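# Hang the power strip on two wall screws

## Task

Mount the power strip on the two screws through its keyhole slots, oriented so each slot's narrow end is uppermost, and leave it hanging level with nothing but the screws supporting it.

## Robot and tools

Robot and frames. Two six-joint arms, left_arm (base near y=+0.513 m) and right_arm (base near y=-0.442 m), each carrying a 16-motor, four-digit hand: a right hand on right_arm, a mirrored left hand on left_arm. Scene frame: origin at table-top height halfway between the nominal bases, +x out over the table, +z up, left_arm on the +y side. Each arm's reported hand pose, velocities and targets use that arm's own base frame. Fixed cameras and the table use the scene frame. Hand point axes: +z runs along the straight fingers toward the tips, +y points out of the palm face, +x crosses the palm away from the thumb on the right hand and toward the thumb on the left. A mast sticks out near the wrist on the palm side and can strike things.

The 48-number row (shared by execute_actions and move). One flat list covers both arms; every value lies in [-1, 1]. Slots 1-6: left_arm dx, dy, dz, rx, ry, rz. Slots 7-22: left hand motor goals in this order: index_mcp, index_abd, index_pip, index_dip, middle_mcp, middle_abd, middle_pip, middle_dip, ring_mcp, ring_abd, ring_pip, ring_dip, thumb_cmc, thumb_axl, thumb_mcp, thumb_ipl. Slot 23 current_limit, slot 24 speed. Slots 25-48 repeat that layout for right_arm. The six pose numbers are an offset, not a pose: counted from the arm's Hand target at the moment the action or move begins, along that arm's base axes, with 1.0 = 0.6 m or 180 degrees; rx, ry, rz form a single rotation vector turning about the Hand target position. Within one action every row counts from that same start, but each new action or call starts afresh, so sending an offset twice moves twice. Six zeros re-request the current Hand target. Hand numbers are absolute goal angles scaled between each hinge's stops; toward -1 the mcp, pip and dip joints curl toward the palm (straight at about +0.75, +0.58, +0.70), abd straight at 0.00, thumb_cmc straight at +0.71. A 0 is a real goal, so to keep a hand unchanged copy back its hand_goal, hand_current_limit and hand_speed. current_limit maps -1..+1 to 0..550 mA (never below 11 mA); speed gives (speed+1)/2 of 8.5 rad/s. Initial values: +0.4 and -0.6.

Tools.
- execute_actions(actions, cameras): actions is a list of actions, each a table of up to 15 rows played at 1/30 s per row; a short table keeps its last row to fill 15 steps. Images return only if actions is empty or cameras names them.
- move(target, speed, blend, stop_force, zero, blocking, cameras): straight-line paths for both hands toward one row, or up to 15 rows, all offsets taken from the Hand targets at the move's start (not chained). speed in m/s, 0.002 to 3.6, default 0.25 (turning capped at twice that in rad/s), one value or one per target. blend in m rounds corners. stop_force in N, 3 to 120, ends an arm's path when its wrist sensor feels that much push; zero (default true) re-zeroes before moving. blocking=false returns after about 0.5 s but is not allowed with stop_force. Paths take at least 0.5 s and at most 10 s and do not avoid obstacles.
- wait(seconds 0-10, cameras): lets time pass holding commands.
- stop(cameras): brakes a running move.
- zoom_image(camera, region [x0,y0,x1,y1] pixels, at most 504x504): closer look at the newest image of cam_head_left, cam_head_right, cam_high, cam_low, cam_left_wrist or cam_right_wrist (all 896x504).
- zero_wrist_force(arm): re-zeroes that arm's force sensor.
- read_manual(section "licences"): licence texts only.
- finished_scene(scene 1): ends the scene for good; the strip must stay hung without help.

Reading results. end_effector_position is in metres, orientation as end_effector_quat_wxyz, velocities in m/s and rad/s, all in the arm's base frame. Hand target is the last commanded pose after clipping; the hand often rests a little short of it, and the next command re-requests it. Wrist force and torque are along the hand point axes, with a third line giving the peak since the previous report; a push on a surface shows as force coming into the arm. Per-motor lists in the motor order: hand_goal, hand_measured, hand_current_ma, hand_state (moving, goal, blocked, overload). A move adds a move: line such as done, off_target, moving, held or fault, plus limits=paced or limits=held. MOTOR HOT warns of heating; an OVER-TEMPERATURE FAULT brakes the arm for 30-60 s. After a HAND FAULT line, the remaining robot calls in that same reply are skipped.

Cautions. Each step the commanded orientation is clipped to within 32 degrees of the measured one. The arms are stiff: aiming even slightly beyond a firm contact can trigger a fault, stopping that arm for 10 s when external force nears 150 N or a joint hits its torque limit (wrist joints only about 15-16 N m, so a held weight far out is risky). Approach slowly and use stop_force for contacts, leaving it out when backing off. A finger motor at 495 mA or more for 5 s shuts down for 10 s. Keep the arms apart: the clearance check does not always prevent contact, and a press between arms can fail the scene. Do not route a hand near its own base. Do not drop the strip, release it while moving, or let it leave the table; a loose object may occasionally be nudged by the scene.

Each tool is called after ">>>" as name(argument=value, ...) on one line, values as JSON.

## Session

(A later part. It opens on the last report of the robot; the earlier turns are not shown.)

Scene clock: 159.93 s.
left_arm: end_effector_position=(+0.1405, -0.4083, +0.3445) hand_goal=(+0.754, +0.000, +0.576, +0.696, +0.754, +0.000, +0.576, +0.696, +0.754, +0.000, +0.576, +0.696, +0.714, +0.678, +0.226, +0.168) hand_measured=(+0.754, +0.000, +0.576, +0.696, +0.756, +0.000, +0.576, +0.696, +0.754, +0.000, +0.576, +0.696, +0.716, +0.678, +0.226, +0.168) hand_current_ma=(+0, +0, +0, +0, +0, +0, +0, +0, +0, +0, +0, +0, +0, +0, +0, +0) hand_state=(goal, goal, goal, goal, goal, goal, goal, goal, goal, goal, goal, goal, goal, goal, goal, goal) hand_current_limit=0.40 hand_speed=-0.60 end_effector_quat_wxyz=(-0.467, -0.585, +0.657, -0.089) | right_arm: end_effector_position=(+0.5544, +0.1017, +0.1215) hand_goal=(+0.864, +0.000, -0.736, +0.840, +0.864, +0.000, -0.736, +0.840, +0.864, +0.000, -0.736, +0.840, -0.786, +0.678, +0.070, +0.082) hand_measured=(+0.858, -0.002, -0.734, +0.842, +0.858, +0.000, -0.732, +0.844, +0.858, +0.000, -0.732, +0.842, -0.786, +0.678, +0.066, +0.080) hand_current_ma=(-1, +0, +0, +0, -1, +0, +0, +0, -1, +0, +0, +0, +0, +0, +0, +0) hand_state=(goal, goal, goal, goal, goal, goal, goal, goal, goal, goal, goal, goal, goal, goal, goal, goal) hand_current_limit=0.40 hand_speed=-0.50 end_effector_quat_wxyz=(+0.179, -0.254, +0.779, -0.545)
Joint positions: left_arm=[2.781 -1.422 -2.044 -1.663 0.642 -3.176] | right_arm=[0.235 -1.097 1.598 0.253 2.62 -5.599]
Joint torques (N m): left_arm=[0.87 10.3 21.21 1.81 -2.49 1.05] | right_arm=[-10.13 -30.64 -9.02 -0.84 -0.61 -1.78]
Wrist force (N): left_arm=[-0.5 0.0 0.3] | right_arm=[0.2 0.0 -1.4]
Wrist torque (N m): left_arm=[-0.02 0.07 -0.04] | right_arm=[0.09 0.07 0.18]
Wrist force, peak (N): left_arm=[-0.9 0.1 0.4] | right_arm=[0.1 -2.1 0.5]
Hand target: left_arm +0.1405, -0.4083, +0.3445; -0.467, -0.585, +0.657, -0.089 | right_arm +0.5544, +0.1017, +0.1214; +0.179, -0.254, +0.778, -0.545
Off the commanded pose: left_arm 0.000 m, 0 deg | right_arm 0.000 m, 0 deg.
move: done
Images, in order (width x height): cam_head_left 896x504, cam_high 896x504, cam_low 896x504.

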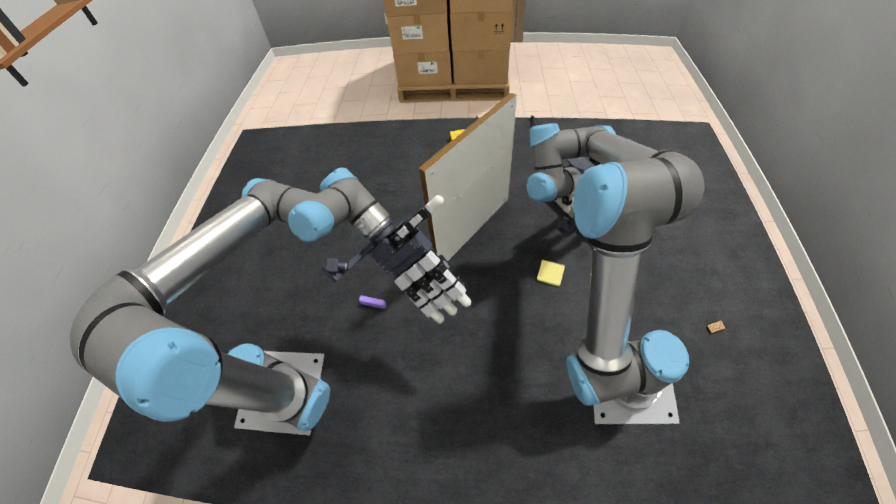

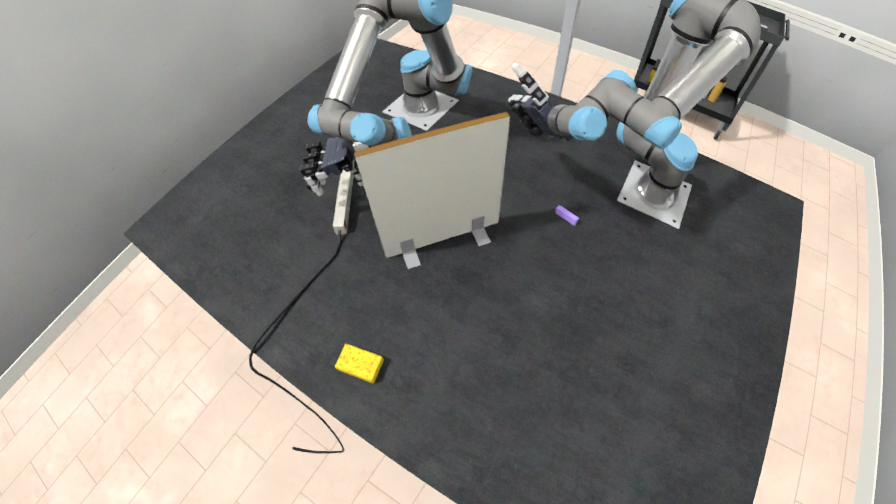

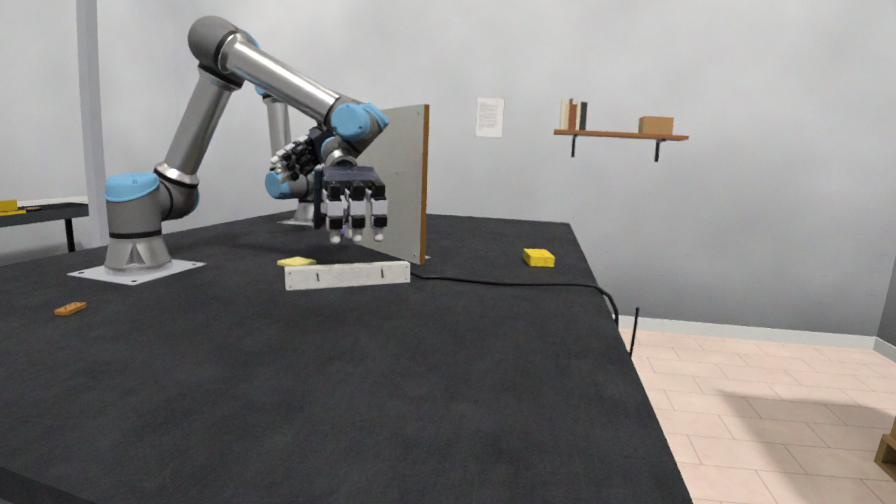

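>>> move(target=[0,0,0,0,0,0, 0.754,0,0.576,0.696,0.754,0,0.576,0.696,0.754,0,0.576,0.696,0.714,0.678,0.226,0.168,0.4,-0.6, -0.0081,-0.0059,-0.1157,0,0,0, 0.863,0,-0.737,0.84,0.863,0,-0.737,0.84,0.863,0,-0.737,0.84,-0.786,0.677,0.07,0.081,0.4,-0.8], speed=0.2, stop_force=8)

>>> move(target=[0,0,0,0,0,0, 0.754,0,0.576,0.696,0.754,0,0.576,0.696,0.754,0,0.576,0.696,0.714,0.678,0.226,0.168,0.4,-0.6, 0,0,0,0,0,0, 0.44,0,-0.76,0.83,0.44,0,-0.76,0.83,0.44,0,-0.76,0.83,-0.786,0.677,-0.6,0.04,0.75,-0.85], speed=0.12)

>>> move(target=[0,0,0,0,0,0, 0.754,0,0.576,0.696,0.754,0,0.576,0.696,0.754,0,0.576,0.696,0.714,0.678,0.226,0.168,0.4,-0.6, 0,0,0.04,0,0,0, 0.44,0,-0.76,0.83,0.44,0,-0.76,0.83,0.44,0,-0.76,0.83,-0.786,0.677,-0.6,0.04,0.75,-0.85], speed=0.1, cameras=["cam_low","cam_right_wrist"])

>>> zoom_image(camera="cam_low", region=[240, 180, 440, 310])

Scene clock: 162.07 s.
left_arm: end_effector_position=(+0.1405, -0.4083, +0.3445) hand_goal=(+0.754, +0.000, +0.576, +0.696, +0.754, +0.000, +0.576, +0.696, +0.754, +0.000, +0.576, +0.696, +0.714, +0.678, +0.226, +0.168) hand_measured=(+0.754, +0.000, +0.576, +0.696, +0.756, +0.000, +0.576, +0.696, +0.754, +0.000, +0.576, +0.696, +0.716, +0.678, +0.226, +0.168) hand_current_ma=(+0, +0, +0, +0, +0, +0, +0, +0, +0, +0, +0, +0, +0, +0, +0, +0) hand_state=(goal, goal, goal, goal, goal, goal, goal, goal, goal, goal, goal, goal, goal, goal, goal, goal) hand_current_limit=0.40 hand_speed=-0.60 end_effector_quat_wxyz=(-0.467, -0.585, +0.657, -0.089) | right_arm: end_effector_position=(+0.5496, +0.0981, +0.0520) hand_goal=(+0.864, +0.000, -0.736, +0.840, +0.864, +0.000, -0.736, +0.840, +0.864, +0.000, -0.736, +0.840, -0.786, +0.678, +0.070, +0.082) hand_measured=(+0.858, -0.002, -0.734, +0.842, +0.858, +0.000, -0.732, +0.844, +0.858, +0.000, -0.732, +0.842, -0.786, +0.678, +0.068, +0.080) hand_current_ma=(-1, +0, +0, +0, -1, +0, +0, +0, -1, +0, +0, +0, +0, +0, +0, +0) hand_state=(goal, goal, goal, goal, goal, goal, goal, goal, goal, goal, goal, goal, goal, goal, goal, goal) hand_current_limit=0.40 hand_speed=-0.80 end_effector_quat_wxyz=(+0.179, -0.254, +0.778, -0.545)
Joint positions: left_arm=[2.781 -1.422 -2.044 -1.663 0.642 -3.176] | right_arm=[0.23 -1.021 1.684 0.085 2.616 -5.606]
Joint torques (N m): left_arm=[0.51 11.52 21.07 1.65 -2.32 0.95] | right_arm=[-9.22 -31.54 -6.69 -0.74 -0.64 -1.79]
Wrist force (N): left_arm=[-0.7 0.0 0.3] | right_arm=[0.2 -0.1 -1.2]
Wrist torque (N m): left_arm=[-0.02 0.09 -0.06] | right_arm=[0.07 0.05 0.17]
Wrist force, peak (N): left_arm=[-0.8 -0.1 0.5] | right_arm=[0.2 -1.4 -1.5]
Hand target: left_arm +0.1405, -0.4083, +0.3445; -0.467, -0.585, +0.657, -0.089 | right_arm +0.5496, +0.0981, +0.0520; +0.179, -0.254, +0.778, -0.545
Off the commanded pose: left_arm 0.000 m, 0 deg | right_arm 0.000 m, 0 deg.
move: done

Scene clock: 163.17 s.
left_arm: end_effector_position=(+0.1405, -0.4083, +0.3445) hand_goal=(+0.754, +0.000, +0.576, +0.696, +0.754, +0.000, +0.576, +0.696, +0.754, +0.000, +0.576, +0.696, +0.714, +0.678, +0.226, +0.168) hand_measured=(+0.754, +0.000, +0.576, +0.696, +0.756, +0.000, +0.576, +0.696, +0.754, +0.000, +0.576, +0.696, +0.716, +0.678, +0.226, +0.168) hand_current_ma=(+0, +0, +0, +0, +0, +0, +0, +0, +0, +0, +0, +0, +0, +0, +0, +0) hand_state=(goal, goal, goal, goal, goal, goal, goal, goal, goal, goal, goal, goal, goal, goal, goal, goal) hand_current_limit=0.40 hand_speed=-0.60 end_effector_quat_wxyz=(-0.467, -0.585, +0.657, -0.089) | right_arm: end_effector_position=(+0.5496, +0.0981, +0.0520) hand_goal=(+0.440, +0.000, -0.760, +0.830, +0.440, +0.000, -0.760, +0.830, +0.440, +0.000, -0.760, +0.830, -0.786, +0.678, -0.600, +0.040) hand_measured=(+0.554, -0.002, -0.740, +0.838, +0.538, +0.000, -0.744, +0.838, +0.520, +0.000, -0.744, +0.834, -0.782, +0.678, -0.168, +0.066) hand_current_ma=(+228, +0, +7, +1, +169, +0, +5, +1, +115, +0, +4, +0, +0, +0, +481, +20) hand_state=(blocked, goal, blocked, goal, blocked, goal, goal, goal, blocked, goal, goal, goal, goal, goal, blocked, blocked) hand_current_limit=0.75 hand_speed=-0.85 end_effector_quat_wxyz=(+0.179, -0.254, +0.778, -0.545)
Joint positions: left_arm=[2.781 -1.422 -2.044 -1.663 0.642 -3.176] | right_arm=[0.23 -1.021 1.684 0.085 2.616 -5.606]
Joint torques (N m): left_arm=[1.6 11.08 20.93 1.95 -2.33 0.92] | right_arm=[-5.52 -31.61 -7.21 0.12 -0.4 -1.54]
Wrist force (N): left_arm=[-0.6 0.1 0.3] | right_arm=[-0.2 -11.3 -1.9]
Wrist torque (N m): left_arm=[-0.01 0.08 -0.06] | right_arm=[-0.10 0.02 0.01]
Wrist force, peak (N): left_arm=[-0.7 0.1 0.7] | right_arm=[-0.4 -11.6 -2.0]
Hand target: left_arm +0.1405, -0.4083, +0.3445; -0.467, -0.585, +0.657, -0.089 | right_arm +0.5496, +0.0981, +0.0520; +0.179, -0.254, +0.778, -0.545
Off the commanded pose: left_arm 0.000 m, 0 deg | right_arm 0.000 m, 0 deg.
move: done

Scene clock: 164.10 s.
left_arm: end_effector_position=(+0.1405, -0.4083, +0.3445) hand_goal=(+0.754, +0.000, +0.576, +0.696, +0.754, +0.000, +0.576, +0.696, +0.754, +0.000, +0.576, +0.696, +0.714, +0.678, +0.226, +0.168) hand_measured=(+0.754, +0.000, +0.576, +0.696, +0.756, +0.000, +0.576, +0.696, +0.754, +0.000, +0.576, +0.696, +0.716, +0.678, +0.226, +0.168) hand_current_ma=(+0, +0, +0, +0, +0, +0, +0, +0, +0, +0, +0, +0, +0, +0, +0, +0) hand_state=(goal, goal, goal, goal, goal, goal, goal, goal, goal, goal, goal, goal, goal, goal, goal, goal) hand_current_limit=0.40 hand_speed=-0.60 end_effector_quat_wxyz=(-0.467, -0.585, +0.657, -0.089) | right_arm: end_effector_position=(+0.5496, +0.0981, +0.0759) hand_goal=(+0.440, +0.000, -0.760, +0.830, +0.440, +0.000, -0.760, +0.830, +0.440, +0.000, -0.760, +0.830, -0.786, +0.678, -0.600, +0.040) hand_measured=(+0.532, -0.002, -0.724, +0.848, +0.510, +0.000, -0.732, +0.846, +0.484, +0.000, -0.736, +0.838, -0.774, +0.682, -0.168, +0.088) hand_current_ma=(+150, +0, +22, +6, +87, +0, +13, +4, +37, +0, +9, +2, +3, +0, +481, +66) hand_state=(blocked, goal, blocked, goal, blocked, goal, blocked, goal, blocked, goal, blocked, goal, goal, goal, blocked, blocked) hand_current_limit=0.75 hand_speed=-0.85 end_effector_quat_wxyz=(+0.179, -0.254, +0.778, -0.545)
Joint positions: left_arm=[2.781 -1.422 -2.044 -1.663 0.642 -3.176] | right_arm=[0.23 -1.054 1.665 0.137 2.616 -5.606]
Joint torques (N m): left_arm=[1 11.83 21.8 1.67 -2.55 1.04] | right_arm=[-5.24 -46.33 -20.6 3 0.78 1.44]
Wrist force (N): left_arm=[-0.8 0.1 0.5] | right_arm=[0.1 2.1 -0.5]
Wrist torque (N m): left_arm=[-0.03 0.11 -0.07] | right_arm=[0.14 0.04 0.19]
Wrist force, peak (N): left_arm=[-0.9 0.2 0.3] | right_arm=[-0.6 -11.5 -2.0]
Hand target: left_arm +0.1405, -0.4083, +0.3445; -0.467, -0.585, +0.657, -0.089 | right_arm +0.5496, +0.0981, +0.0760; +0.179, -0.254, +0.778, -0.545
Off the commanded pose: left_arm 0.000 m, 0 deg | right_arm 0.000 m, 0 deg.
move: done
camera_calibration:
cam_right_wrist: T_world_to_cam=[[0.502696, 0.634611, -0.586997, -0.26297], [0.0455453, 0.658645, 0.751074, -0.193556], [0.863263, -0.404297, 0.302195, -0.330197], [0, 0, 0, 1]] pos_world=[0.426056, 0.16087, 0.0907956]
Images, in order (width x height): cam_low 896x504, cam_right_wrist 896x504.

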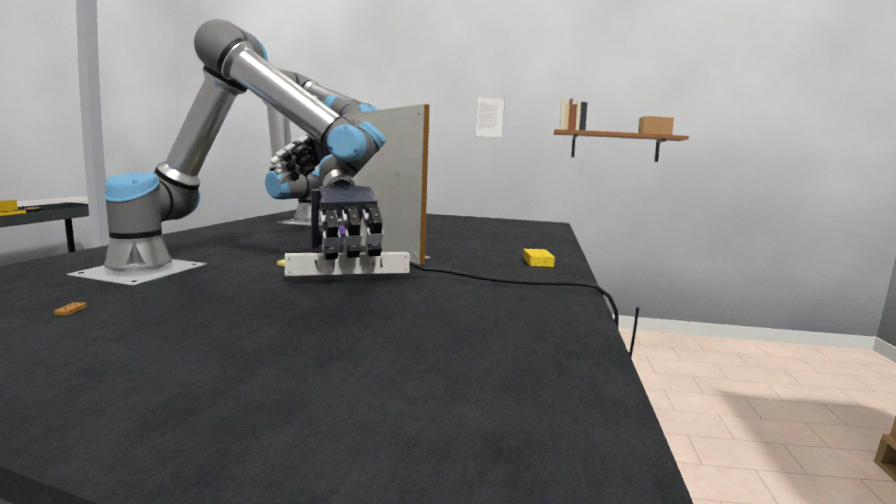

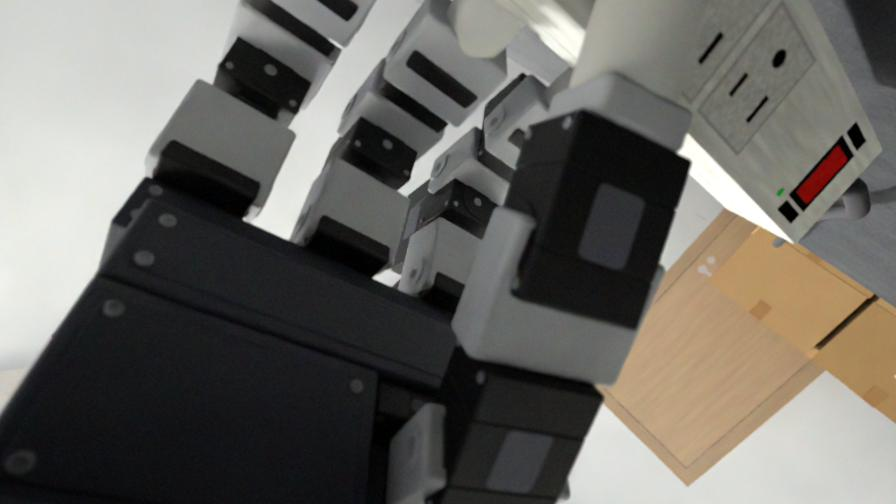

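Scaled by 2.520 from the camera's 896x504 image, which has a finer 1280x720 frame.

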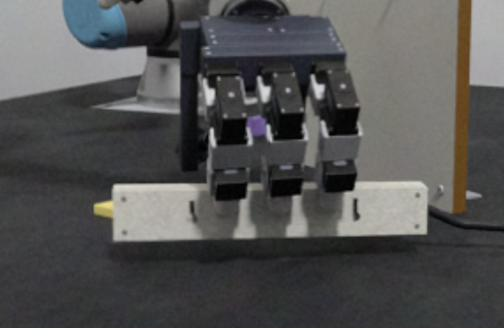

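>>> execute_actions(actions=[], cameras=["cam_low","cam_head_left","cam_high"])

Scene clock: 165.20 s.
left_arm: end_effector_position=(+0.1405, -0.4083, +0.3445) hand_goal=(+0.754, +0.000, +0.576, +0.696, +0.754, +0.000, +0.576, +0.696, +0.754, +0.000, +0.576, +0.696, +0.714, +0.678, +0.226, +0.168) hand_measured=(+0.754, +0.000, +0.576, +0.696, +0.756, +0.000, +0.576, +0.696, +0.754, +0.000, +0.576, +0.696, +0.716, +0.678, +0.226, +0.168) hand_current_ma=(+0, +0, +0, +0, +0, +0, +0, +0, +0, +0, +0, +0, +0, +0, +0, +0) hand_state=(goal, goal, goal, goal, goal, goal, goal, goal, goal, goal, goal, goal, goal, goal, goal, goal) hand_current_limit=0.40 hand_speed=-0.60 end_effector_quat_wxyz=(-0.467, -0.585, +0.657, -0.089) | right_arm: end_effector_position=(+0.5496, +0.0981, +0.0760) hand_goal=(+0.440, +0.000, -0.760, +0.830, +0.440, +0.000, -0.760, +0.830, +0.440, +0.000, -0.760, +0.830, -0.786, +0.678, -0.600, +0.040) hand_measured=(+0.532, -0.002, -0.724, +0.848, +0.510, +0.000, -0.732, +0.846, +0.484, +0.000, -0.736, +0.838, -0.774, +0.682, -0.168, +0.088) hand_current_ma=(+150, +0, +22, +6, +87, +0, +13, +4, +37, +0, +9, +2, +3, +0, +481, +66) hand_state=(blocked, goal, blocked, goal, blocked, goal, blocked, goal, blocked, goal, blocked, goal, goal, goal, blocked, blocked) hand_current_limit=0.75 hand_speed=-0.85 end_effector_quat_wxyz=(+0.179, -0.254, +0.778, -0.545)
Joint positions: left_arm=[2.781 -1.422 -2.044 -1.663 0.642 -3.176] | right_arm=[0.23 -1.054 1.665 0.138 2.616 -5.606]
Joint velocities: within noise
Joint torques (N m): left_arm=[1.25 11.23 20.74 1.76 -2.64 0.9] | right_arm=[-0.34 -46.77 -20.76 3.12 2.17 1.39]
Wrist force (N): left_arm=[-0.4 0.2 0.5] | right_arm=[-0.1 2.0 -0.7]
Wrist torque (N m): left_arm=[-0.02 0.06 -0.04] | right_arm=[0.15 0.08 0.17]
Wrist force, peak (N): left_arm=[-0.8 0.1 0.5] | right_arm=[0.4 2.8 0.2]
Hand target: left_arm +0.1405, -0.4083, +0.3445; -0.467, -0.585, +0.657, -0.089 | right_arm +0.5496, +0.0981, +0.0760; +0.179, -0.254, +0.778, -0.545
Off the commanded pose: left_arm 0.000 m, 0 deg | right_arm 0.000 m, 0 deg.
Images, in order (width x height): cam_head_left 896x504, cam_high 896x504, cam_low 896x504.

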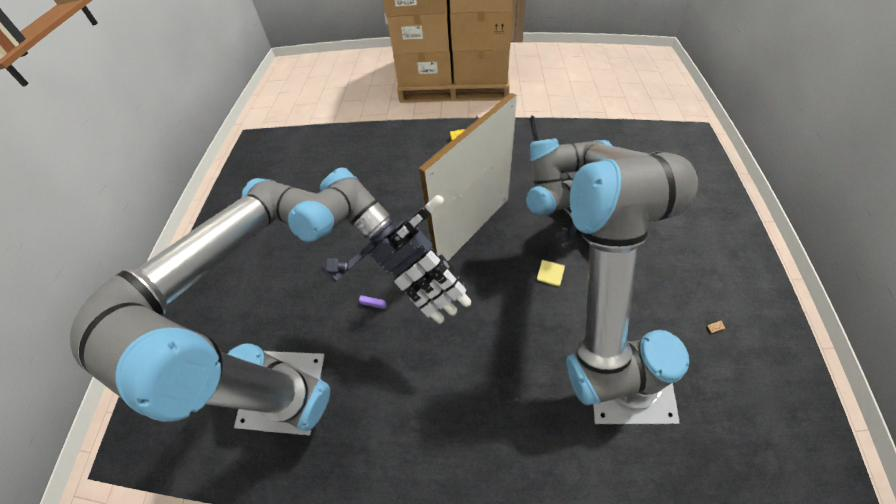

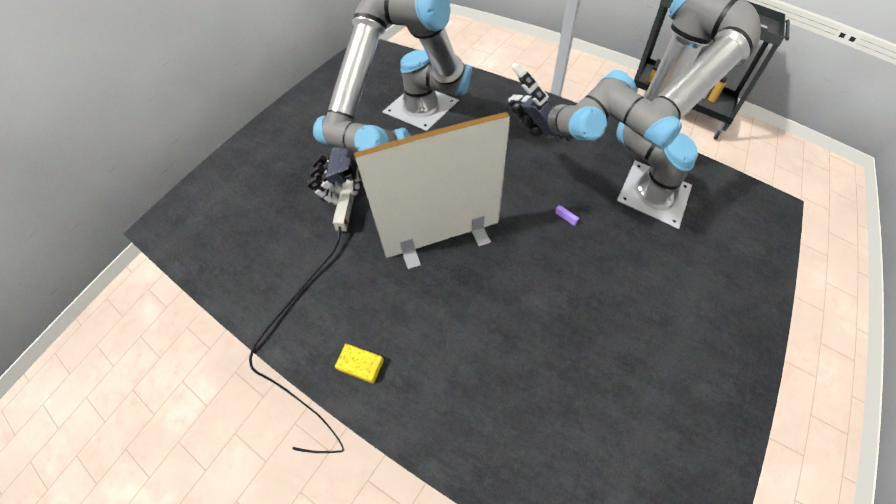

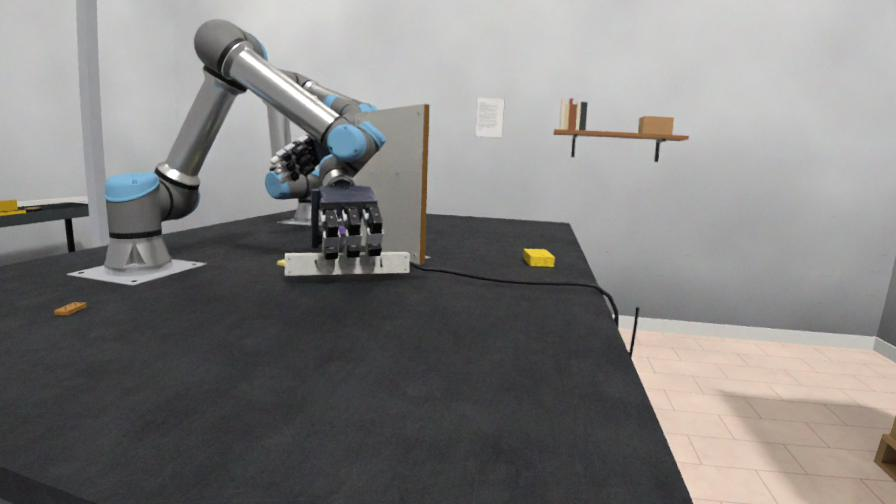

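>>> move(target=[0,0,0,0,0,0, 0.754,0,0.576,0.696,0.754,0,0.576,0.696,0.754,0,0.576,0.696,0.714,0.678,0.226,0.168,0.4,-0.6, 0,0,0,0.2018,0.1477,0, 0.44,0,-0.76,0.83,0.44,0,-0.76,0.83,0.44,0,-0.76,0.83,-0.786,0.678,-0.6,0.04,0.75,-0.85], speed=0.3, cameras=["cam_low"])

>>> zoom_image(camera="cam_low", region=[260, 140, 460, 300])

Scene clock: 167.77 s.
left_arm: end_effector_position=(+0.1405, -0.4083, +0.3445) hand_goal=(+0.754, +0.000, +0.576, +0.696, +0.754, +0.000, +0.576, +0.696, +0.754, +0.000, +0.576, +0.696, +0.714, +0.678, +0.226, +0.168) hand_measured=(+0.754, +0.000, +0.576, +0.696, +0.756, +0.000, +0.576, +0.696, +0.754, +0.000, +0.576, +0.696, +0.716, +0.678, +0.226, +0.168) hand_current_ma=(+0, +0, +0, +0, +0, +0, +0, +0, +0, +0, +0, +0, +0, +0, +0, +0) hand_state=(goal, goal, goal, goal, goal, goal, goal, goal, goal, goal, goal, goal, goal, goal, goal, goal) hand_current_limit=0.40 hand_speed=-0.60 end_effector_quat_wxyz=(-0.467, -0.585, +0.657, -0.089) | right_arm: end_effector_position=(+0.5496, +0.0981, +0.0760) hand_goal=(+0.440, +0.000, -0.760, +0.830, +0.440, +0.000, -0.760, +0.830, +0.440, +0.000, -0.760, +0.830, -0.786, +0.678, -0.600, +0.040) hand_measured=(+0.532, +0.000, -0.712, +0.854, +0.502, +0.000, -0.732, +0.846, +0.460, +0.000, -0.736, +0.838, -0.762, +0.688, -0.168, +0.090) hand_current_ma=(+150, +0, +36, +10, +71, +0, +14, +4, +7, +0, +9, +2, +10, +3, +481, +70) hand_state=(blocked, goal, blocked, blocked, blocked, goal, blocked, goal, goal, goal, blocked, goal, blocked, goal, blocked, blocked) hand_current_limit=0.75 hand_speed=-0.85 end_effector_quat_wxyz=(+0.068, -0.303, +0.928, -0.206)
Joint positions: left_arm=[2.781 -1.422 -2.044 -1.663 0.642 -3.176] | right_arm=[-0.063 -0.946 1.362 0.864 1.902 -5.455]
Joint torques (N m): left_arm=[0.97 11.15 21.95 1.76 -2.41 1.06] | right_arm=[-9.09 -35.91 -21.28 5.29 -0.99 -2.18]
Wrist force (N): left_arm=[-0.5 -0.2 0.4] | right_arm=[-0.7 0.0 2.9]
Wrist torque (N m): left_arm=[-0.05 0.07 -0.04] | right_arm=[0.29 -0.17 0.22]
Wrist force, peak (N): left_arm=[-0.8 -0.1 0.6] | right_arm=[-0.9 -0.1 3.1]
Hand target: left_arm +0.1405, -0.4083, +0.3445; -0.467, -0.585, +0.657, -0.089 | right_arm +0.5496, +0.0981, +0.0760; +0.067, -0.303, +0.928, -0.206
Off the commanded pose: left_arm 0.000 m, 0 deg | right_arm 0.000 m, 0 deg.
move: done
Images, in order (width x height): cam_low 896x504.

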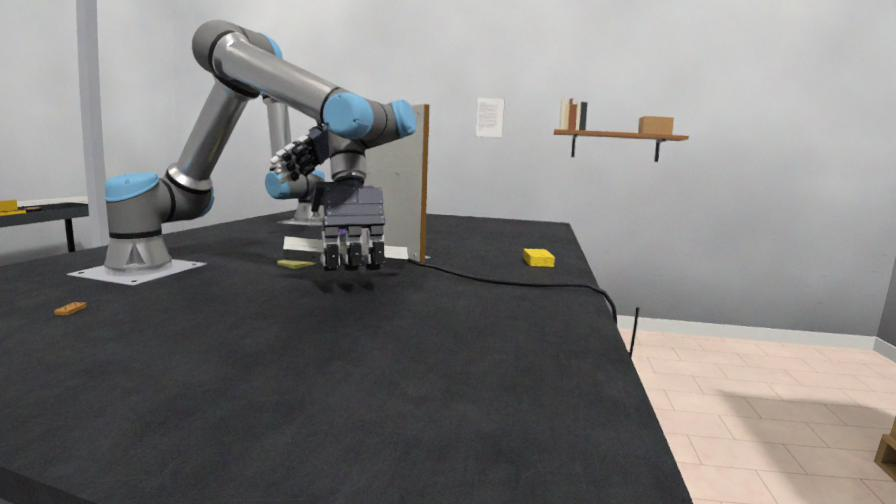

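Scaled by 2.520 from the camera's 896x504 image, which has a finer 1280x720 frame.

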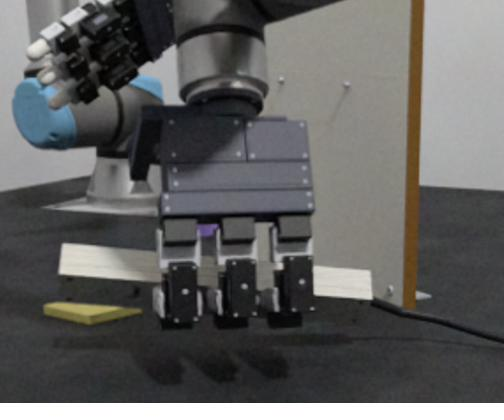

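>>> move(target=[0,0,0,0,0,0, 0.754,0,0.576,0.696,0.754,0,0.576,0.696,0.754,0,0.576,0.696,0.714,0.678,0.226,0.168,0.4,-0.6, 0,0,-0.0533,0,0,0, 0.44,0,-0.76,0.83,0.44,0,-0.76,0.83,0.44,0,-0.76,0.83,-0.786,0.678,-0.6,0.04,0.75,-0.85], speed=0.03, stop_force=14, cameras=["cam_low"])

>>> zoom_image(camera="cam_low", region=[260, 180, 460, 300])

Scene clock: 170.03 s.
left_arm: end_effector_position=(+0.1405, -0.4083, +0.3445) hand_goal=(+0.754, +0.000, +0.576, +0.696, +0.754, +0.000, +0.576, +0.696, +0.754, +0.000, +0.576, +0.696, +0.714, +0.678, +0.226, +0.168) hand_measured=(+0.754, +0.000, +0.576, +0.696, +0.756, +0.000, +0.576, +0.696, +0.754, +0.000, +0.576, +0.696, +0.716, +0.678, +0.226, +0.168) hand_current_ma=(+0, +0, +0, +0, +0, +0, +0, +0, +0, +0, +0, +0, +0, +0, +0, +0) hand_state=(goal, goal, goal, goal, goal, goal, goal, goal, goal, goal, goal, goal, goal, goal, goal, goal) hand_current_limit=0.40 hand_speed=-0.60 end_effector_quat_wxyz=(-0.467, -0.585, +0.657, -0.089) | right_arm: end_effector_position=(+0.5496, +0.0981, +0.0440) hand_goal=(+0.440, +0.000, -0.760, +0.830, +0.440, +0.000, -0.760, +0.830, +0.440, +0.000, -0.760, +0.830, -0.786, +0.678, -0.600, +0.040) hand_measured=(+0.532, +0.002, -0.724, +0.848, +0.502, +0.000, -0.728, +0.848, +0.472, +0.000, -0.724, +0.844, -0.770, +0.684, -0.168, +0.090) hand_current_ma=(+147, +0, +22, +6, +71, +0, +17, +5, +20, +0, +22, +4, +4, +1, +481, +70) hand_state=(blocked, goal, blocked, goal, blocked, goal, blocked, goal, blocked, goal, blocked, goal, goal, goal, blocked, blocked) hand_current_limit=0.75 hand_speed=-0.85 end_effector_quat_wxyz=(+0.067, -0.303, +0.928, -0.206)
Joint positions: left_arm=[2.781 -1.422 -2.044 -1.663 0.642 -3.176] | right_arm=[-0.063 -0.912 1.395 0.797 1.902 -5.455]
Joint torques (N m): left_arm=[0.69 11.45 21.51 1.71 -2.53 1.04] | right_arm=[-8.98 -37.28 -7.92 0.15 -0.94 -1.18]
Wrist force (N): left_arm=[-0.7 0.0 0.3] | right_arm=[0.2 0.1 2.0]
Wrist torque (N m): left_arm=[-0.02 0.09 -0.06] | right_arm=[0.24 -0.25 0.12]
Wrist force, peak (N): left_arm=[-0.9 0.3 0.5] | right_arm=[-0.9 0.2 3.1]
Hand target: left_arm +0.1405, -0.4083, +0.3445; -0.467, -0.585, +0.657, -0.089 | right_arm +0.5496, +0.0981, +0.0440; +0.067, -0.303, +0.928, -0.206
Off the commanded pose: left_arm 0.000 m, 0 deg | right_arm 0.000 m, 0 deg.
move: done
Images, in order (width x height): cam_low 896x504.

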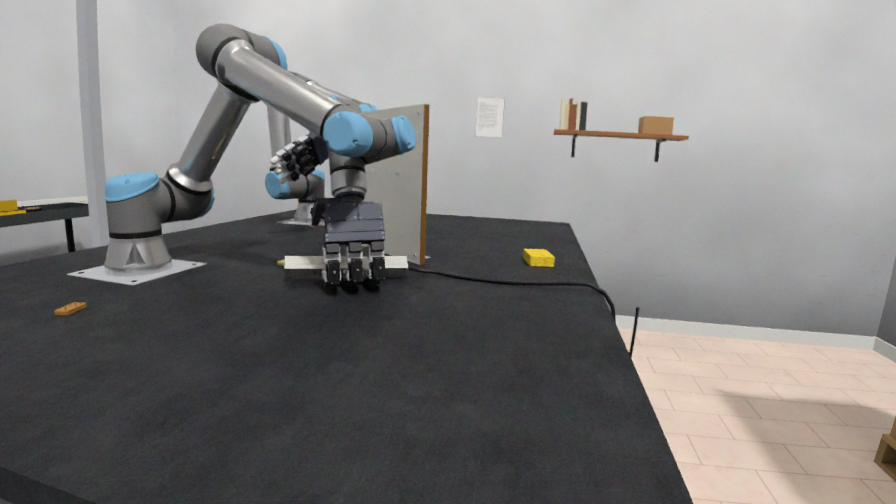

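Scaled by 2.520 from the camera's 896x504 image, which has a finer 1280x720 frame.

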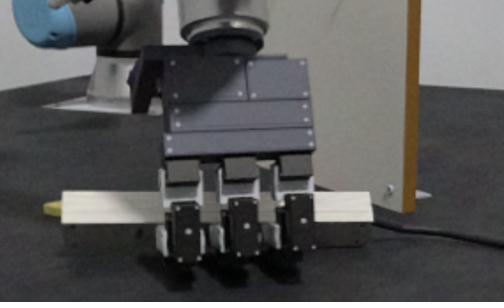

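>>> move(target=[0,0,0,0,0,0, 0.754,0,0.576,0.696,0.754,0,0.576,0.696,0.754,0,0.576,0.696,0.714,0.678,0.226,0.168,0.4,-0.6, 0,0,-0.0083,0,0,0, 0.48,0,-0.74,0.84,0.47,0,-0.74,0.84,0.45,0,-0.74,0.84,-0.786,0.678,-0.30,0.06,0.0,-0.95], speed=0.01, stop_force=20, cameras=["cam_low"])

>>> zoom_image(camera="cam_low", region=[260, 180, 460, 300])

Scene clock: 171.97 s.
left_arm: end_effector_position=(+0.1405, -0.4083, +0.3445) hand_goal=(+0.754, +0.000, +0.576, +0.696, +0.754, +0.000, +0.576, +0.696, +0.754, +0.000, +0.576, +0.696, +0.714, +0.678, +0.226, +0.168) hand_measured=(+0.754, +0.000, +0.576, +0.696, +0.756, +0.000, +0.576, +0.696, +0.754, +0.000, +0.576, +0.696, +0.716, +0.678, +0.226, +0.168) hand_current_ma=(+0, +0, +0, +0, +0, +0, +0, +0, +0, +0, +0, +0, +0, +0, +0, +0) hand_state=(goal, goal, goal, goal, goal, goal, goal, goal, goal, goal, goal, goal, goal, goal, goal, goal) hand_current_limit=0.40 hand_speed=-0.60 end_effector_quat_wxyz=(-0.467, -0.585, +0.657, -0.089) | right_arm: end_effector_position=(+0.5496, +0.0981, +0.0391) hand_goal=(+0.480, +0.000, -0.740, +0.840, +0.470, +0.000, -0.740, +0.840, +0.450, +0.000, -0.740, +0.840, -0.786, +0.678, -0.300, +0.060) hand_measured=(+0.526, +0.002, -0.722, +0.848, +0.504, +0.000, -0.724, +0.848, +0.476, +0.000, -0.718, +0.848, -0.774, +0.684, -0.168, +0.096) hand_current_ma=(+39, +0, +5, +2, +21, +0, +5, +1, +12, +0, +8, +1, +3, +1, +275, +37) hand_state=(blocked, goal, goal, goal, blocked, goal, goal, goal, blocked, goal, blocked, goal, goal, goal, blocked, blocked) hand_current_limit=0.00 hand_speed=-0.95 end_effector_quat_wxyz=(+0.067, -0.303, +0.928, -0.206)
Joint positions: left_arm=[2.781 -1.422 -2.044 -1.663 0.642 -3.176] | right_arm=[-0.063 -0.907 1.4 0.787 1.902 -5.455]
Joint torques (N m): left_arm=[1.28 10.85 21.41 1.76 -2.35 1.16] | right_arm=[-7.32 -32.31 -6.26 -0.32 -0.91 -1.6]
Wrist force (N): left_arm=[-0.7 0.0 0.2] | right_arm=[-0.4 -5.7 -6.5]
Wrist torque (N m): left_arm=[-0.02 0.09 -0.06] | right_arm=[-0.17 -0.05 -0.09]
Wrist force, peak (N): left_arm=[-0.9 -0.2 0.5] | right_arm=[-0.3 -5.9 -6.6]
Hand target: left_arm +0.1405, -0.4083, +0.3445; -0.467, -0.585, +0.657, -0.089 | right_arm +0.5496, +0.0981, +0.0391; +0.067, -0.303, +0.928, -0.206
Off the commanded pose: left_arm 0.000 m, 0 deg | right_arm 0.000 m, 0 deg.
move: done
Images, in order (width x height): cam_low 896x504.

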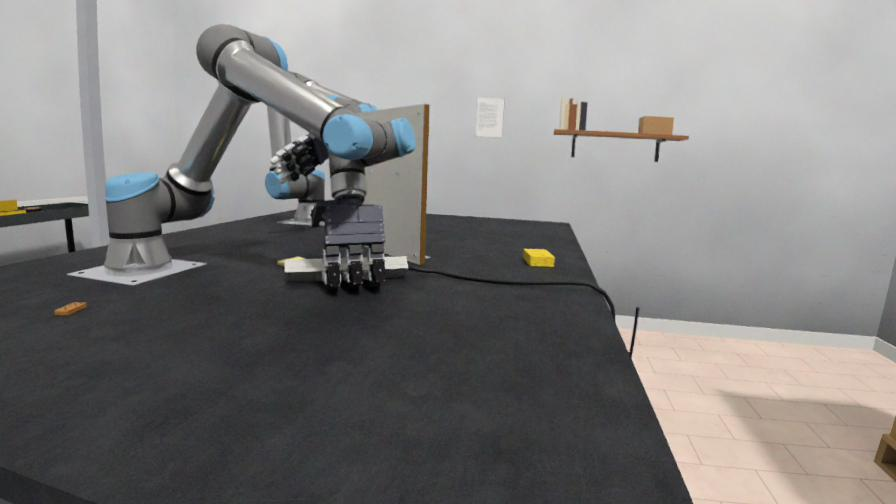

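Scaled by 2.520 from the camera's 896x504 image, which has a finer 1280x720 frame.

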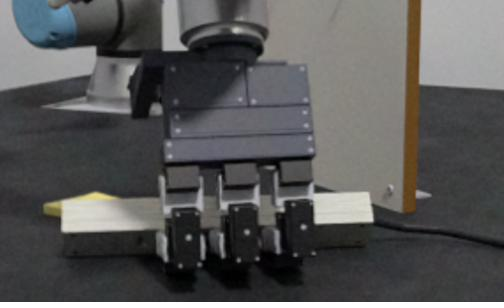

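>>> move(target=[0,0,0,0,0,0, 0.754,0,0.576,0.696,0.754,0,0.576,0.696,0.754,0,0.576,0.696,0.714,0.678,0.226,0.168,0.4,-0.6, 0,0,0.0037,0,0,0, 0.526,0,-0.722,0.848,0.504,0,-0.724,0.848,0.476,0,-0.718,0.848,-0.786,0.678,-0.25,0.06,-0.3,-0.95], speed=0.02)

>>> move(target=[0,0,0,0,0,0, 0.754,0,0.576,0.696,0.754,0,0.576,0.696,0.754,0,0.576,0.696,0.714,0.678,0.226,0.168,0.4,-0.6, 0,0,0,0,0,0, 0.526,0,-0.722,0.848,0.504,0,-0.724,0.848,0.476,0,-0.718,0.848,-0.786,0.678,-0.21,0.06,-0.3,-0.97], speed=0.02, cameras=["cam_low"])

>>> zoom_image(camera="cam_low", region=[260, 180, 460, 300])

Scene clock: 173.10 s.
left_arm: end_effector_position=(+0.1405, -0.4083, +0.3445) hand_goal=(+0.754, +0.000, +0.576, +0.696, +0.754, +0.000, +0.576, +0.696, +0.754, +0.000, +0.576, +0.696, +0.714, +0.678, +0.226, +0.168) hand_measured=(+0.754, +0.000, +0.576, +0.696, +0.756, +0.000, +0.576, +0.696, +0.754, +0.000, +0.576, +0.696, +0.716, +0.678, +0.226, +0.168) hand_current_ma=(+0, +0, +0, +0, +0, +0, +0, +0, +0, +0, +0, +0, +0, +0, +0, +0) hand_state=(goal, goal, goal, goal, goal, goal, goal, goal, goal, goal, goal, goal, goal, goal, goal, goal) hand_current_limit=0.40 hand_speed=-0.60 end_effector_quat_wxyz=(-0.467, -0.585, +0.657, -0.089) | right_arm: end_effector_position=(+0.5496, +0.0981, +0.0412) hand_goal=(+0.526, +0.000, -0.722, +0.848, +0.504, +0.000, -0.724, +0.848, +0.476, +0.000, -0.718, +0.848, -0.786, +0.678, -0.250, +0.060) hand_measured=(+0.542, +0.002, -0.712, +0.852, +0.518, +0.000, -0.714, +0.852, +0.490, +0.000, -0.708, +0.850, -0.776, +0.684, -0.180, +0.096) hand_current_ma=(+5, +0, +2, +0, +4, +0, +2, +0, +4, +0, +2, +0, +2, +1, +130, +37) hand_state=(goal, goal, goal, goal, goal, goal, goal, goal, goal, goal, goal, goal, goal, goal, blocked, blocked) hand_current_limit=-0.30 hand_speed=-0.95 end_effector_quat_wxyz=(+0.067, -0.303, +0.928, -0.206)
Joint positions: left_arm=[2.781 -1.422 -2.044 -1.663 0.642 -3.176] | right_arm=[-0.063 -0.909 1.398 0.792 1.902 -5.455]
Joint torques (N m): left_arm=[0.76 11.27 21.26 1.78 -2.36 1.14] | right_arm=[-5.77 -52.21 -20.46 4.39 -0.63 -1.08]
Wrist force (N): left_arm=[-0.5 -0.1 0.4] | right_arm=[0.5 0.5 1.3]
Wrist torque (N m): left_arm=[-0.04 0.07 -0.04] | right_arm=[0.21 -0.16 0.02]
Wrist force, peak (N): left_arm=[-1.0 -0.2 0.5] | right_arm=[-0.2 -5.7 -6.9]
Hand target: left_arm +0.1405, -0.4083, +0.3445; -0.467, -0.585, +0.657, -0.089 | right_arm +0.5496, +0.0981, +0.0413; +0.067, -0.303, +0.928, -0.206
Off the commanded pose: left_arm 0.000 m, 0 deg | right_arm 0.000 m, 0 deg.
move: done

Scene clock: 173.60 s.
left_arm: end_effector_position=(+0.1405, -0.4083, +0.3445) hand_goal=(+0.754, +0.000, +0.576, +0.696, +0.754, +0.000, +0.576, +0.696, +0.754, +0.000, +0.576, +0.696, +0.714, +0.678, +0.226, +0.168) hand_measured=(+0.754, +0.000, +0.576, +0.696, +0.756, +0.000, +0.576, +0.696, +0.754, +0.000, +0.576, +0.696, +0.716, +0.678, +0.226, +0.168) hand_current_ma=(+0, +0, +0, +0, +0, +0, +0, +0, +0, +0, +0, +0, +0, +0, +0, +0) hand_state=(goal, goal, goal, goal, goal, goal, goal, goal, goal, goal, goal, goal, goal, goal, goal, goal) hand_current_limit=0.40 hand_speed=-0.60 end_effector_quat_wxyz=(-0.467, -0.585, +0.657, -0.089) | right_arm: end_effector_position=(+0.5496, +0.0981, +0.0413) hand_goal=(+0.526, +0.000, -0.722, +0.848, +0.504, +0.000, -0.724, +0.848, +0.476, +0.000, -0.718, +0.848, -0.786, +0.678, -0.210, +0.060) hand_measured=(+0.542, +0.002, -0.712, +0.852, +0.518, +0.000, -0.714, +0.852, +0.490, +0.000, -0.708, +0.850, -0.776, +0.684, -0.180, +0.096) hand_current_ma=(+5, +0, +2, +0, +4, +0, +2, +0, +4, +0, +2, +0, +2, +1, +28, +37) hand_state=(goal, goal, goal, goal, goal, goal, goal, goal, goal, goal, goal, goal, goal, goal, moving, blocked) hand_current_limit=-0.30 hand_speed=-0.97 end_effector_quat_wxyz=(+0.067, -0.303, +0.928, -0.206)
Joint positions: left_arm=[2.781 -1.422 -2.044 -1.663 0.642 -3.176] | right_arm=[-0.063 -0.909 1.398 0.792 1.902 -5.455]
Joint torques (N m): left_arm=[1.38 10.63 20.76 1.75 -2.4 0.92] | right_arm=[-5.23 -52.71 -20.61 4.29 -0.88 -0.55]
Wrist force (N): left_arm=[-0.7 0.2 0.2] | right_arm=[0.6 0.7 1.4]
Wrist torque (N m): left_arm=[0.02 0.09 -0.07] | right_arm=[0.23 -0.18 0.03]
Wrist force, peak (N): left_arm=[-0.7 0.1 0.6] | right_arm=[0.7 0.7 1.4]
Hand target: left_arm +0.1405, -0.4083, +0.3445; -0.467, -0.585, +0.657, -0.089 | right_arm +0.5496, +0.0981, +0.0413; +0.067, -0.303, +0.928, -0.206
Off the commanded pose: left_arm 0.000 m, 0 deg | right_arm 0.000 m, 0 deg.
move: done
Images, in order (width x height): cam_low 896x504.

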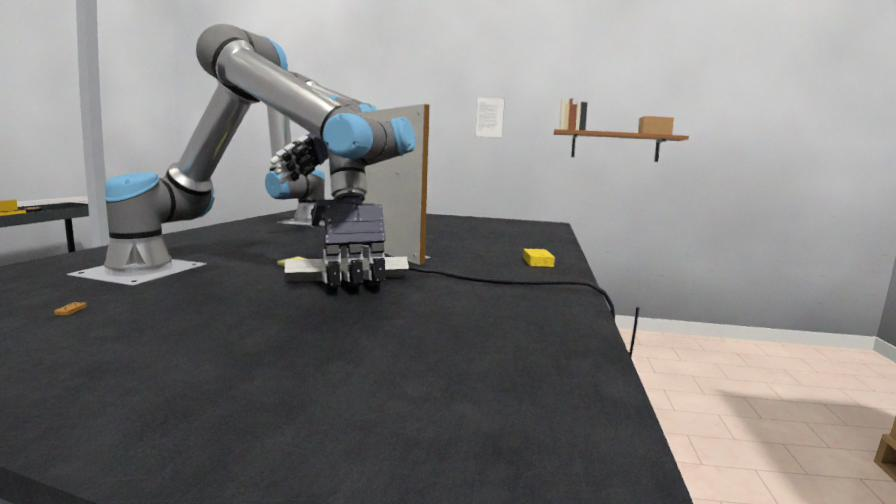

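Scaled by 2.520 from the camera's 896x504 image, which has a finer 1280x720 frame.

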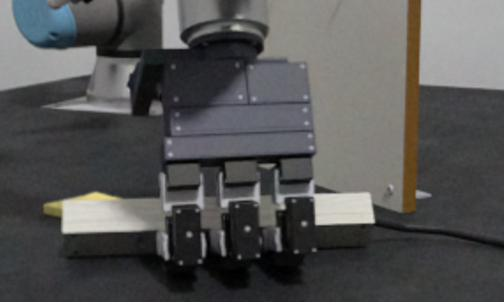

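Now retreat horizontally along +b.

>>> move(target=[[0,0,0,0,0,0, 0.754,0,0.576,0.696,0.754,0,0.576,0.696,0.754,0,0.576,0.696,0.714,0.678,0.226,0.168,0.4,-0.6, 0.0118,-0.0161,0,0,0,0, 0.542,0,-0.712,0.852,0.518,0,-0.714,0.852,0.49,0,-0.708,0.85,-0.786,0.678,-0.19,0.06,-0.3,-0.97],[0,0,0,0,0,0, 0.754,0,0.576,0.696,0.754,0,0.576,0.696,0.754,0,0.576,0.696,0.714,0.678,0.226,0.168,0.4,-0.6, 0.0541,-0.074,0,0,0,0, 0.542,0,-0.712,0.852,0.518,0,-0.714,0.852,0.49,0,-0.708,0.85,-0.786,0.678,-0.19,0.06,-0.3,-0.97]], speed=0.05, blend=[0.005,0], cameras=["cam_low","cam_head_left"])

>>> zoom_image(camera="cam_low", region=[260, 200, 460, 320])

Scene clock: 175.53 s.
left_arm: end_effector_position=(+0.1405, -0.4083, +0.3445) hand_goal=(+0.754, +0.000, +0.576, +0.696, +0.754, +0.000, +0.576, +0.696, +0.754, +0.000, +0.576, +0.696, +0.714, +0.678, +0.226, +0.168) hand_measured=(+0.754, +0.000, +0.576, +0.696, +0.756, +0.000, +0.576, +0.696, +0.754, +0.000, +0.576, +0.696, +0.716, +0.678, +0.226, +0.168) hand_current_ma=(+0, +0, +0, +0, +0, +0, +0, +0, +0, +0, +0, +0, +0, +0, +0, +0) hand_state=(goal, goal, goal, goal, goal, goal, goal, goal, goal, goal, goal, goal, goal, goal, goal, goal) hand_current_limit=0.40 hand_speed=-0.60 end_effector_quat_wxyz=(-0.467, -0.585, +0.657, -0.089) | right_arm: end_effector_position=(+0.5820, +0.0538, +0.0413) hand_goal=(+0.542, +0.000, -0.712, +0.852, +0.518, +0.000, -0.714, +0.852, +0.490, +0.000, -0.708, +0.850, -0.786, +0.678, -0.190, +0.060) hand_measured=(+0.546, +0.002, -0.706, +0.854, +0.524, +0.000, -0.706, +0.854, +0.498, +0.000, -0.700, +0.852, -0.778, +0.682, -0.176, +0.078) hand_current_ma=(+0, +0, +1, +0, +1, +0, +1, +0, +1, +0, +1, +0, +1, +1, +6, +10) hand_state=(goal, goal, goal, goal, goal, goal, goal, goal, goal, goal, goal, goal, goal, goal, goal, goal) hand_current_limit=-0.30 hand_speed=-0.97 end_effector_quat_wxyz=(+0.067, -0.303, +0.928, -0.206)
Joint positions: left_arm=[2.781 -1.422 -2.044 -1.663 0.642 -3.176] | right_arm=[-0.141 -0.856 1.298 0.815 1.879 -5.533]
Joint torques (N m): left_arm=[1.38 11.11 21.18 1.7 -2.46 1.07] | right_arm=[-9.69 -38.88 -20.59 4.19 -0.81 -1.91]
Wrist force (N): left_arm=[-0.6 0.0 0.4] | right_arm=[-0.1 0.2 -0.4]
Wrist torque (N m): left_arm=[-0.03 0.08 -0.05] | right_arm=[0.14 -0.13 0.03]
Wrist force, peak (N): left_arm=[-0.7 0.1 0.6] | right_arm=[0.4 0.6 1.6]
Hand target: left_arm +0.1405, -0.4083, +0.3445; -0.467, -0.585, +0.657, -0.089 | right_arm +0.5820, +0.0537, +0.0413; +0.067, -0.303, +0.928, -0.206
Off the commanded pose: left_arm 0.000 m, 0 deg | right_arm 0.000 m, 0 deg.
move: done
Images, in order (width x height): cam_head_left 896x504, cam_low 896x504.

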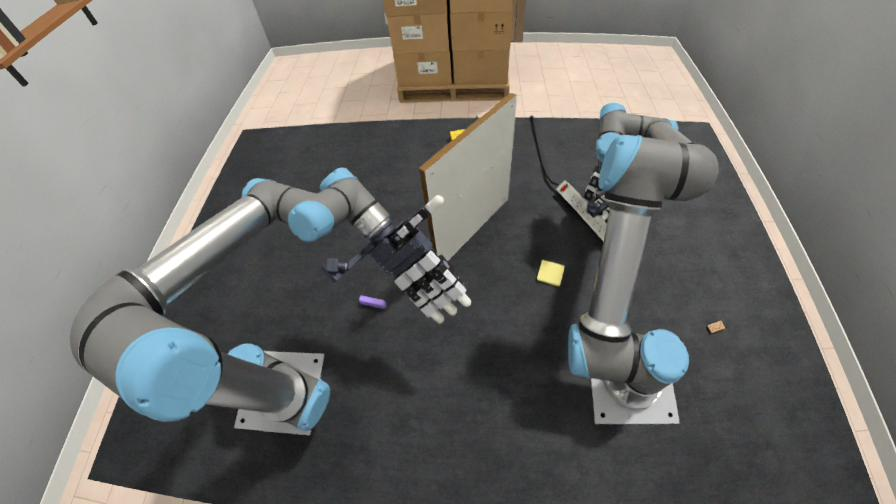

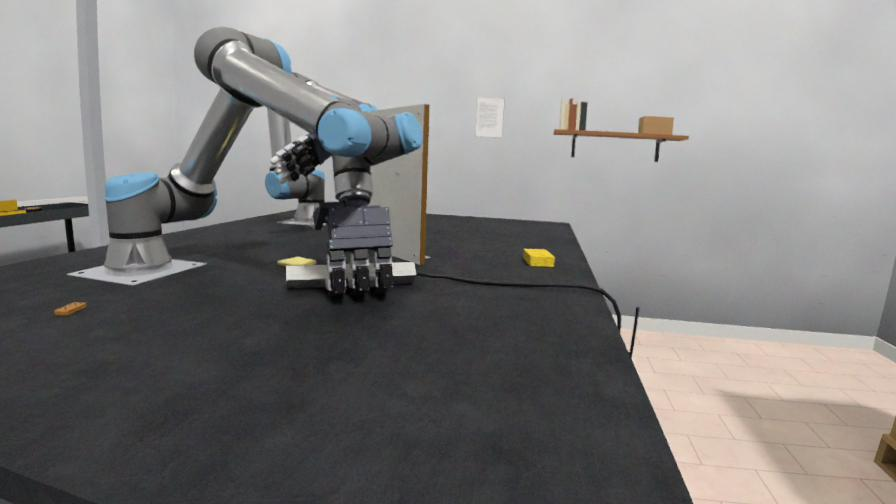

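Scaled by 2.520 from the camera's 896x504 image, which has a finer 1280x720 frame.

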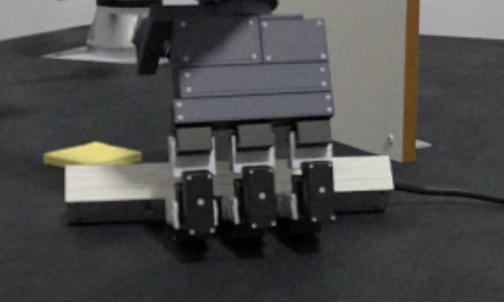

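>>> move(target=[0,0,0,0,0,0, 0.754,0,0.576,0.696,0.754,0,0.576,0.696,0.754,0,0.576,0.696,0.714,0.678,0.226,0.168,0.4,-0.6, 0.0295,-0.0404,0,0,0,0, 0.542,0,-0.712,0.852,0.518,0,-0.714,0.852,0.49,0,-0.708,0.85,-0.786,0.678,-0.19,0.06,-0.3,-0.97], speed=0.05, cameras=["cam_low","cam_head_left"])

>>> zoom_image(camera="cam_low", region=[260, 200, 460, 320])

>>> zoom_image(camera="cam_head_left", region=[500, 100, 700, 300])

Scene clock: 177.03 s.
left_arm: end_effector_position=(+0.1405, -0.4083, +0.3445) hand_goal=(+0.754, +0.000, +0.576, +0.696, +0.754, +0.000, +0.576, +0.696, +0.754, +0.000, +0.576, +0.696, +0.714, +0.678, +0.226, +0.168) hand_measured=(+0.754, +0.000, +0.576, +0.696, +0.756, +0.000, +0.576, +0.696, +0.754, +0.000, +0.576, +0.696, +0.716, +0.678, +0.226, +0.168) hand_current_ma=(+0, +0, +0, +0, +0, +0, +0, +0, +0, +0, +0, +0, +0, +0, +0, +0) hand_state=(goal, goal, goal, goal, goal, goal, goal, goal, goal, goal, goal, goal, goal, goal, goal, goal) hand_current_limit=0.40 hand_speed=-0.60 end_effector_quat_wxyz=(-0.467, -0.585, +0.657, -0.089) | right_arm: end_effector_position=(+0.5997, +0.0295, +0.0413) hand_goal=(+0.542, +0.000, -0.712, +0.852, +0.518, +0.000, -0.714, +0.852, +0.490, +0.000, -0.708, +0.850, -0.786, +0.678, -0.190, +0.060) hand_measured=(+0.544, +0.002, -0.706, +0.854, +0.524, +0.000, -0.706, +0.854, +0.506, +0.000, -0.694, +0.854, -0.782, +0.680, -0.172, +0.078) hand_current_ma=(+0, +0, +1, +0, +1, +0, +1, +0, +6, +0, +4, +0, +0, +0, +9, +10) hand_state=(goal, goal, goal, goal, goal, goal, goal, goal, goal, goal, goal, goal, goal, goal, goal, goal) hand_current_limit=-0.30 hand_speed=-0.97 end_effector_quat_wxyz=(+0.067, -0.303, +0.928, -0.206)
Joint positions: left_arm=[2.781 -1.422 -2.044 -1.663 0.642 -3.176] | right_arm=[-0.179 -0.822 1.233 0.834 1.867 -5.572]
Joint torques (N m): left_arm=[0.8 11.33 20.88 1.68 -2.49 0.93] | right_arm=[-9.08 -39.77 -20.88 3.86 -0.97 -1.67]
Wrist force (N): left_arm=[-0.4 -0.1 0.4] | right_arm=[0.5 0.4 0.3]
Wrist torque (N m): left_arm=[-0.04 0.06 -0.03] | right_arm=[0.17 -0.20 0.00]
Wrist force, peak (N): left_arm=[-0.8 0.2 0.6] | right_arm=[0.7 0.4 0.8]
Hand target: left_arm +0.1405, -0.4083, +0.3445; -0.467, -0.585, +0.657, -0.089 | right_arm +0.5997, +0.0295, +0.0413; +0.067, -0.303, +0.928, -0.206
Off the commanded pose: left_arm 0.000 m, 0 deg | right_arm 0.000 m, 0 deg.
move: done
Images, in order (width x height): cam_head_left 896x504, cam_low 896x504.

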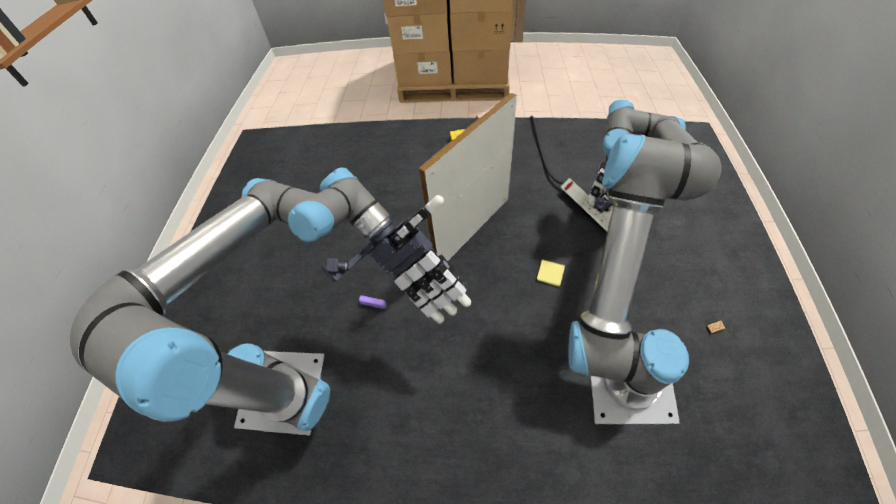

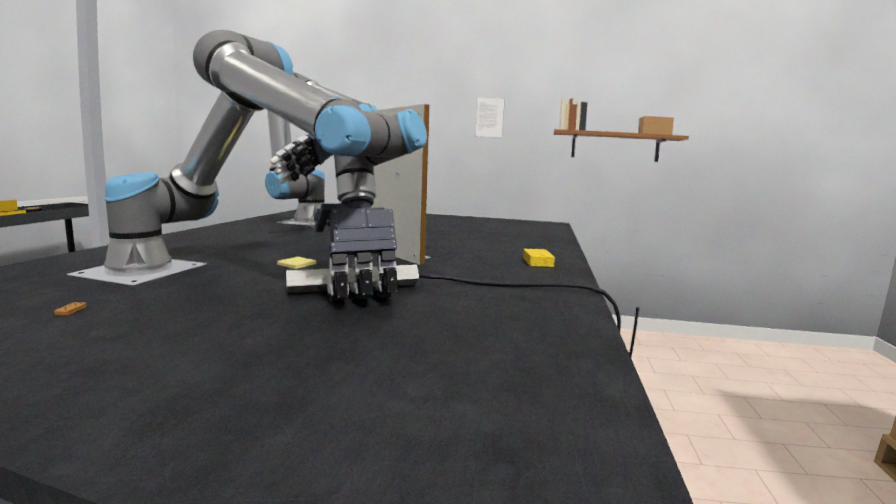

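Scaled by 2.520 from the camera's 896x504 image, which has a finer 1280x720 frame.

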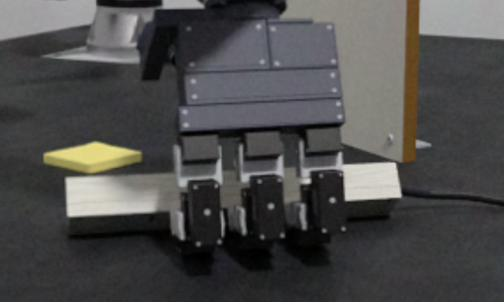

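Scaled by 2.520 from the camera's 896x504 image, which has a finer 1280x720 frame.

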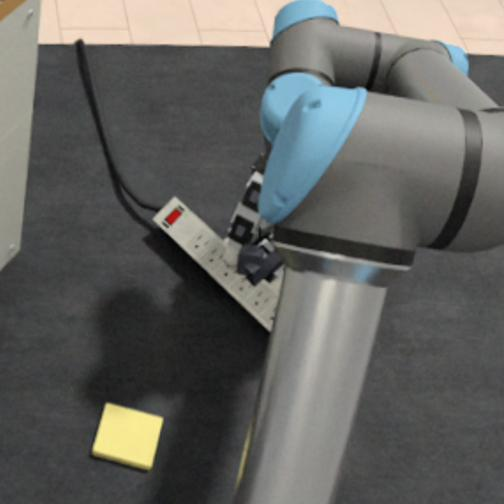

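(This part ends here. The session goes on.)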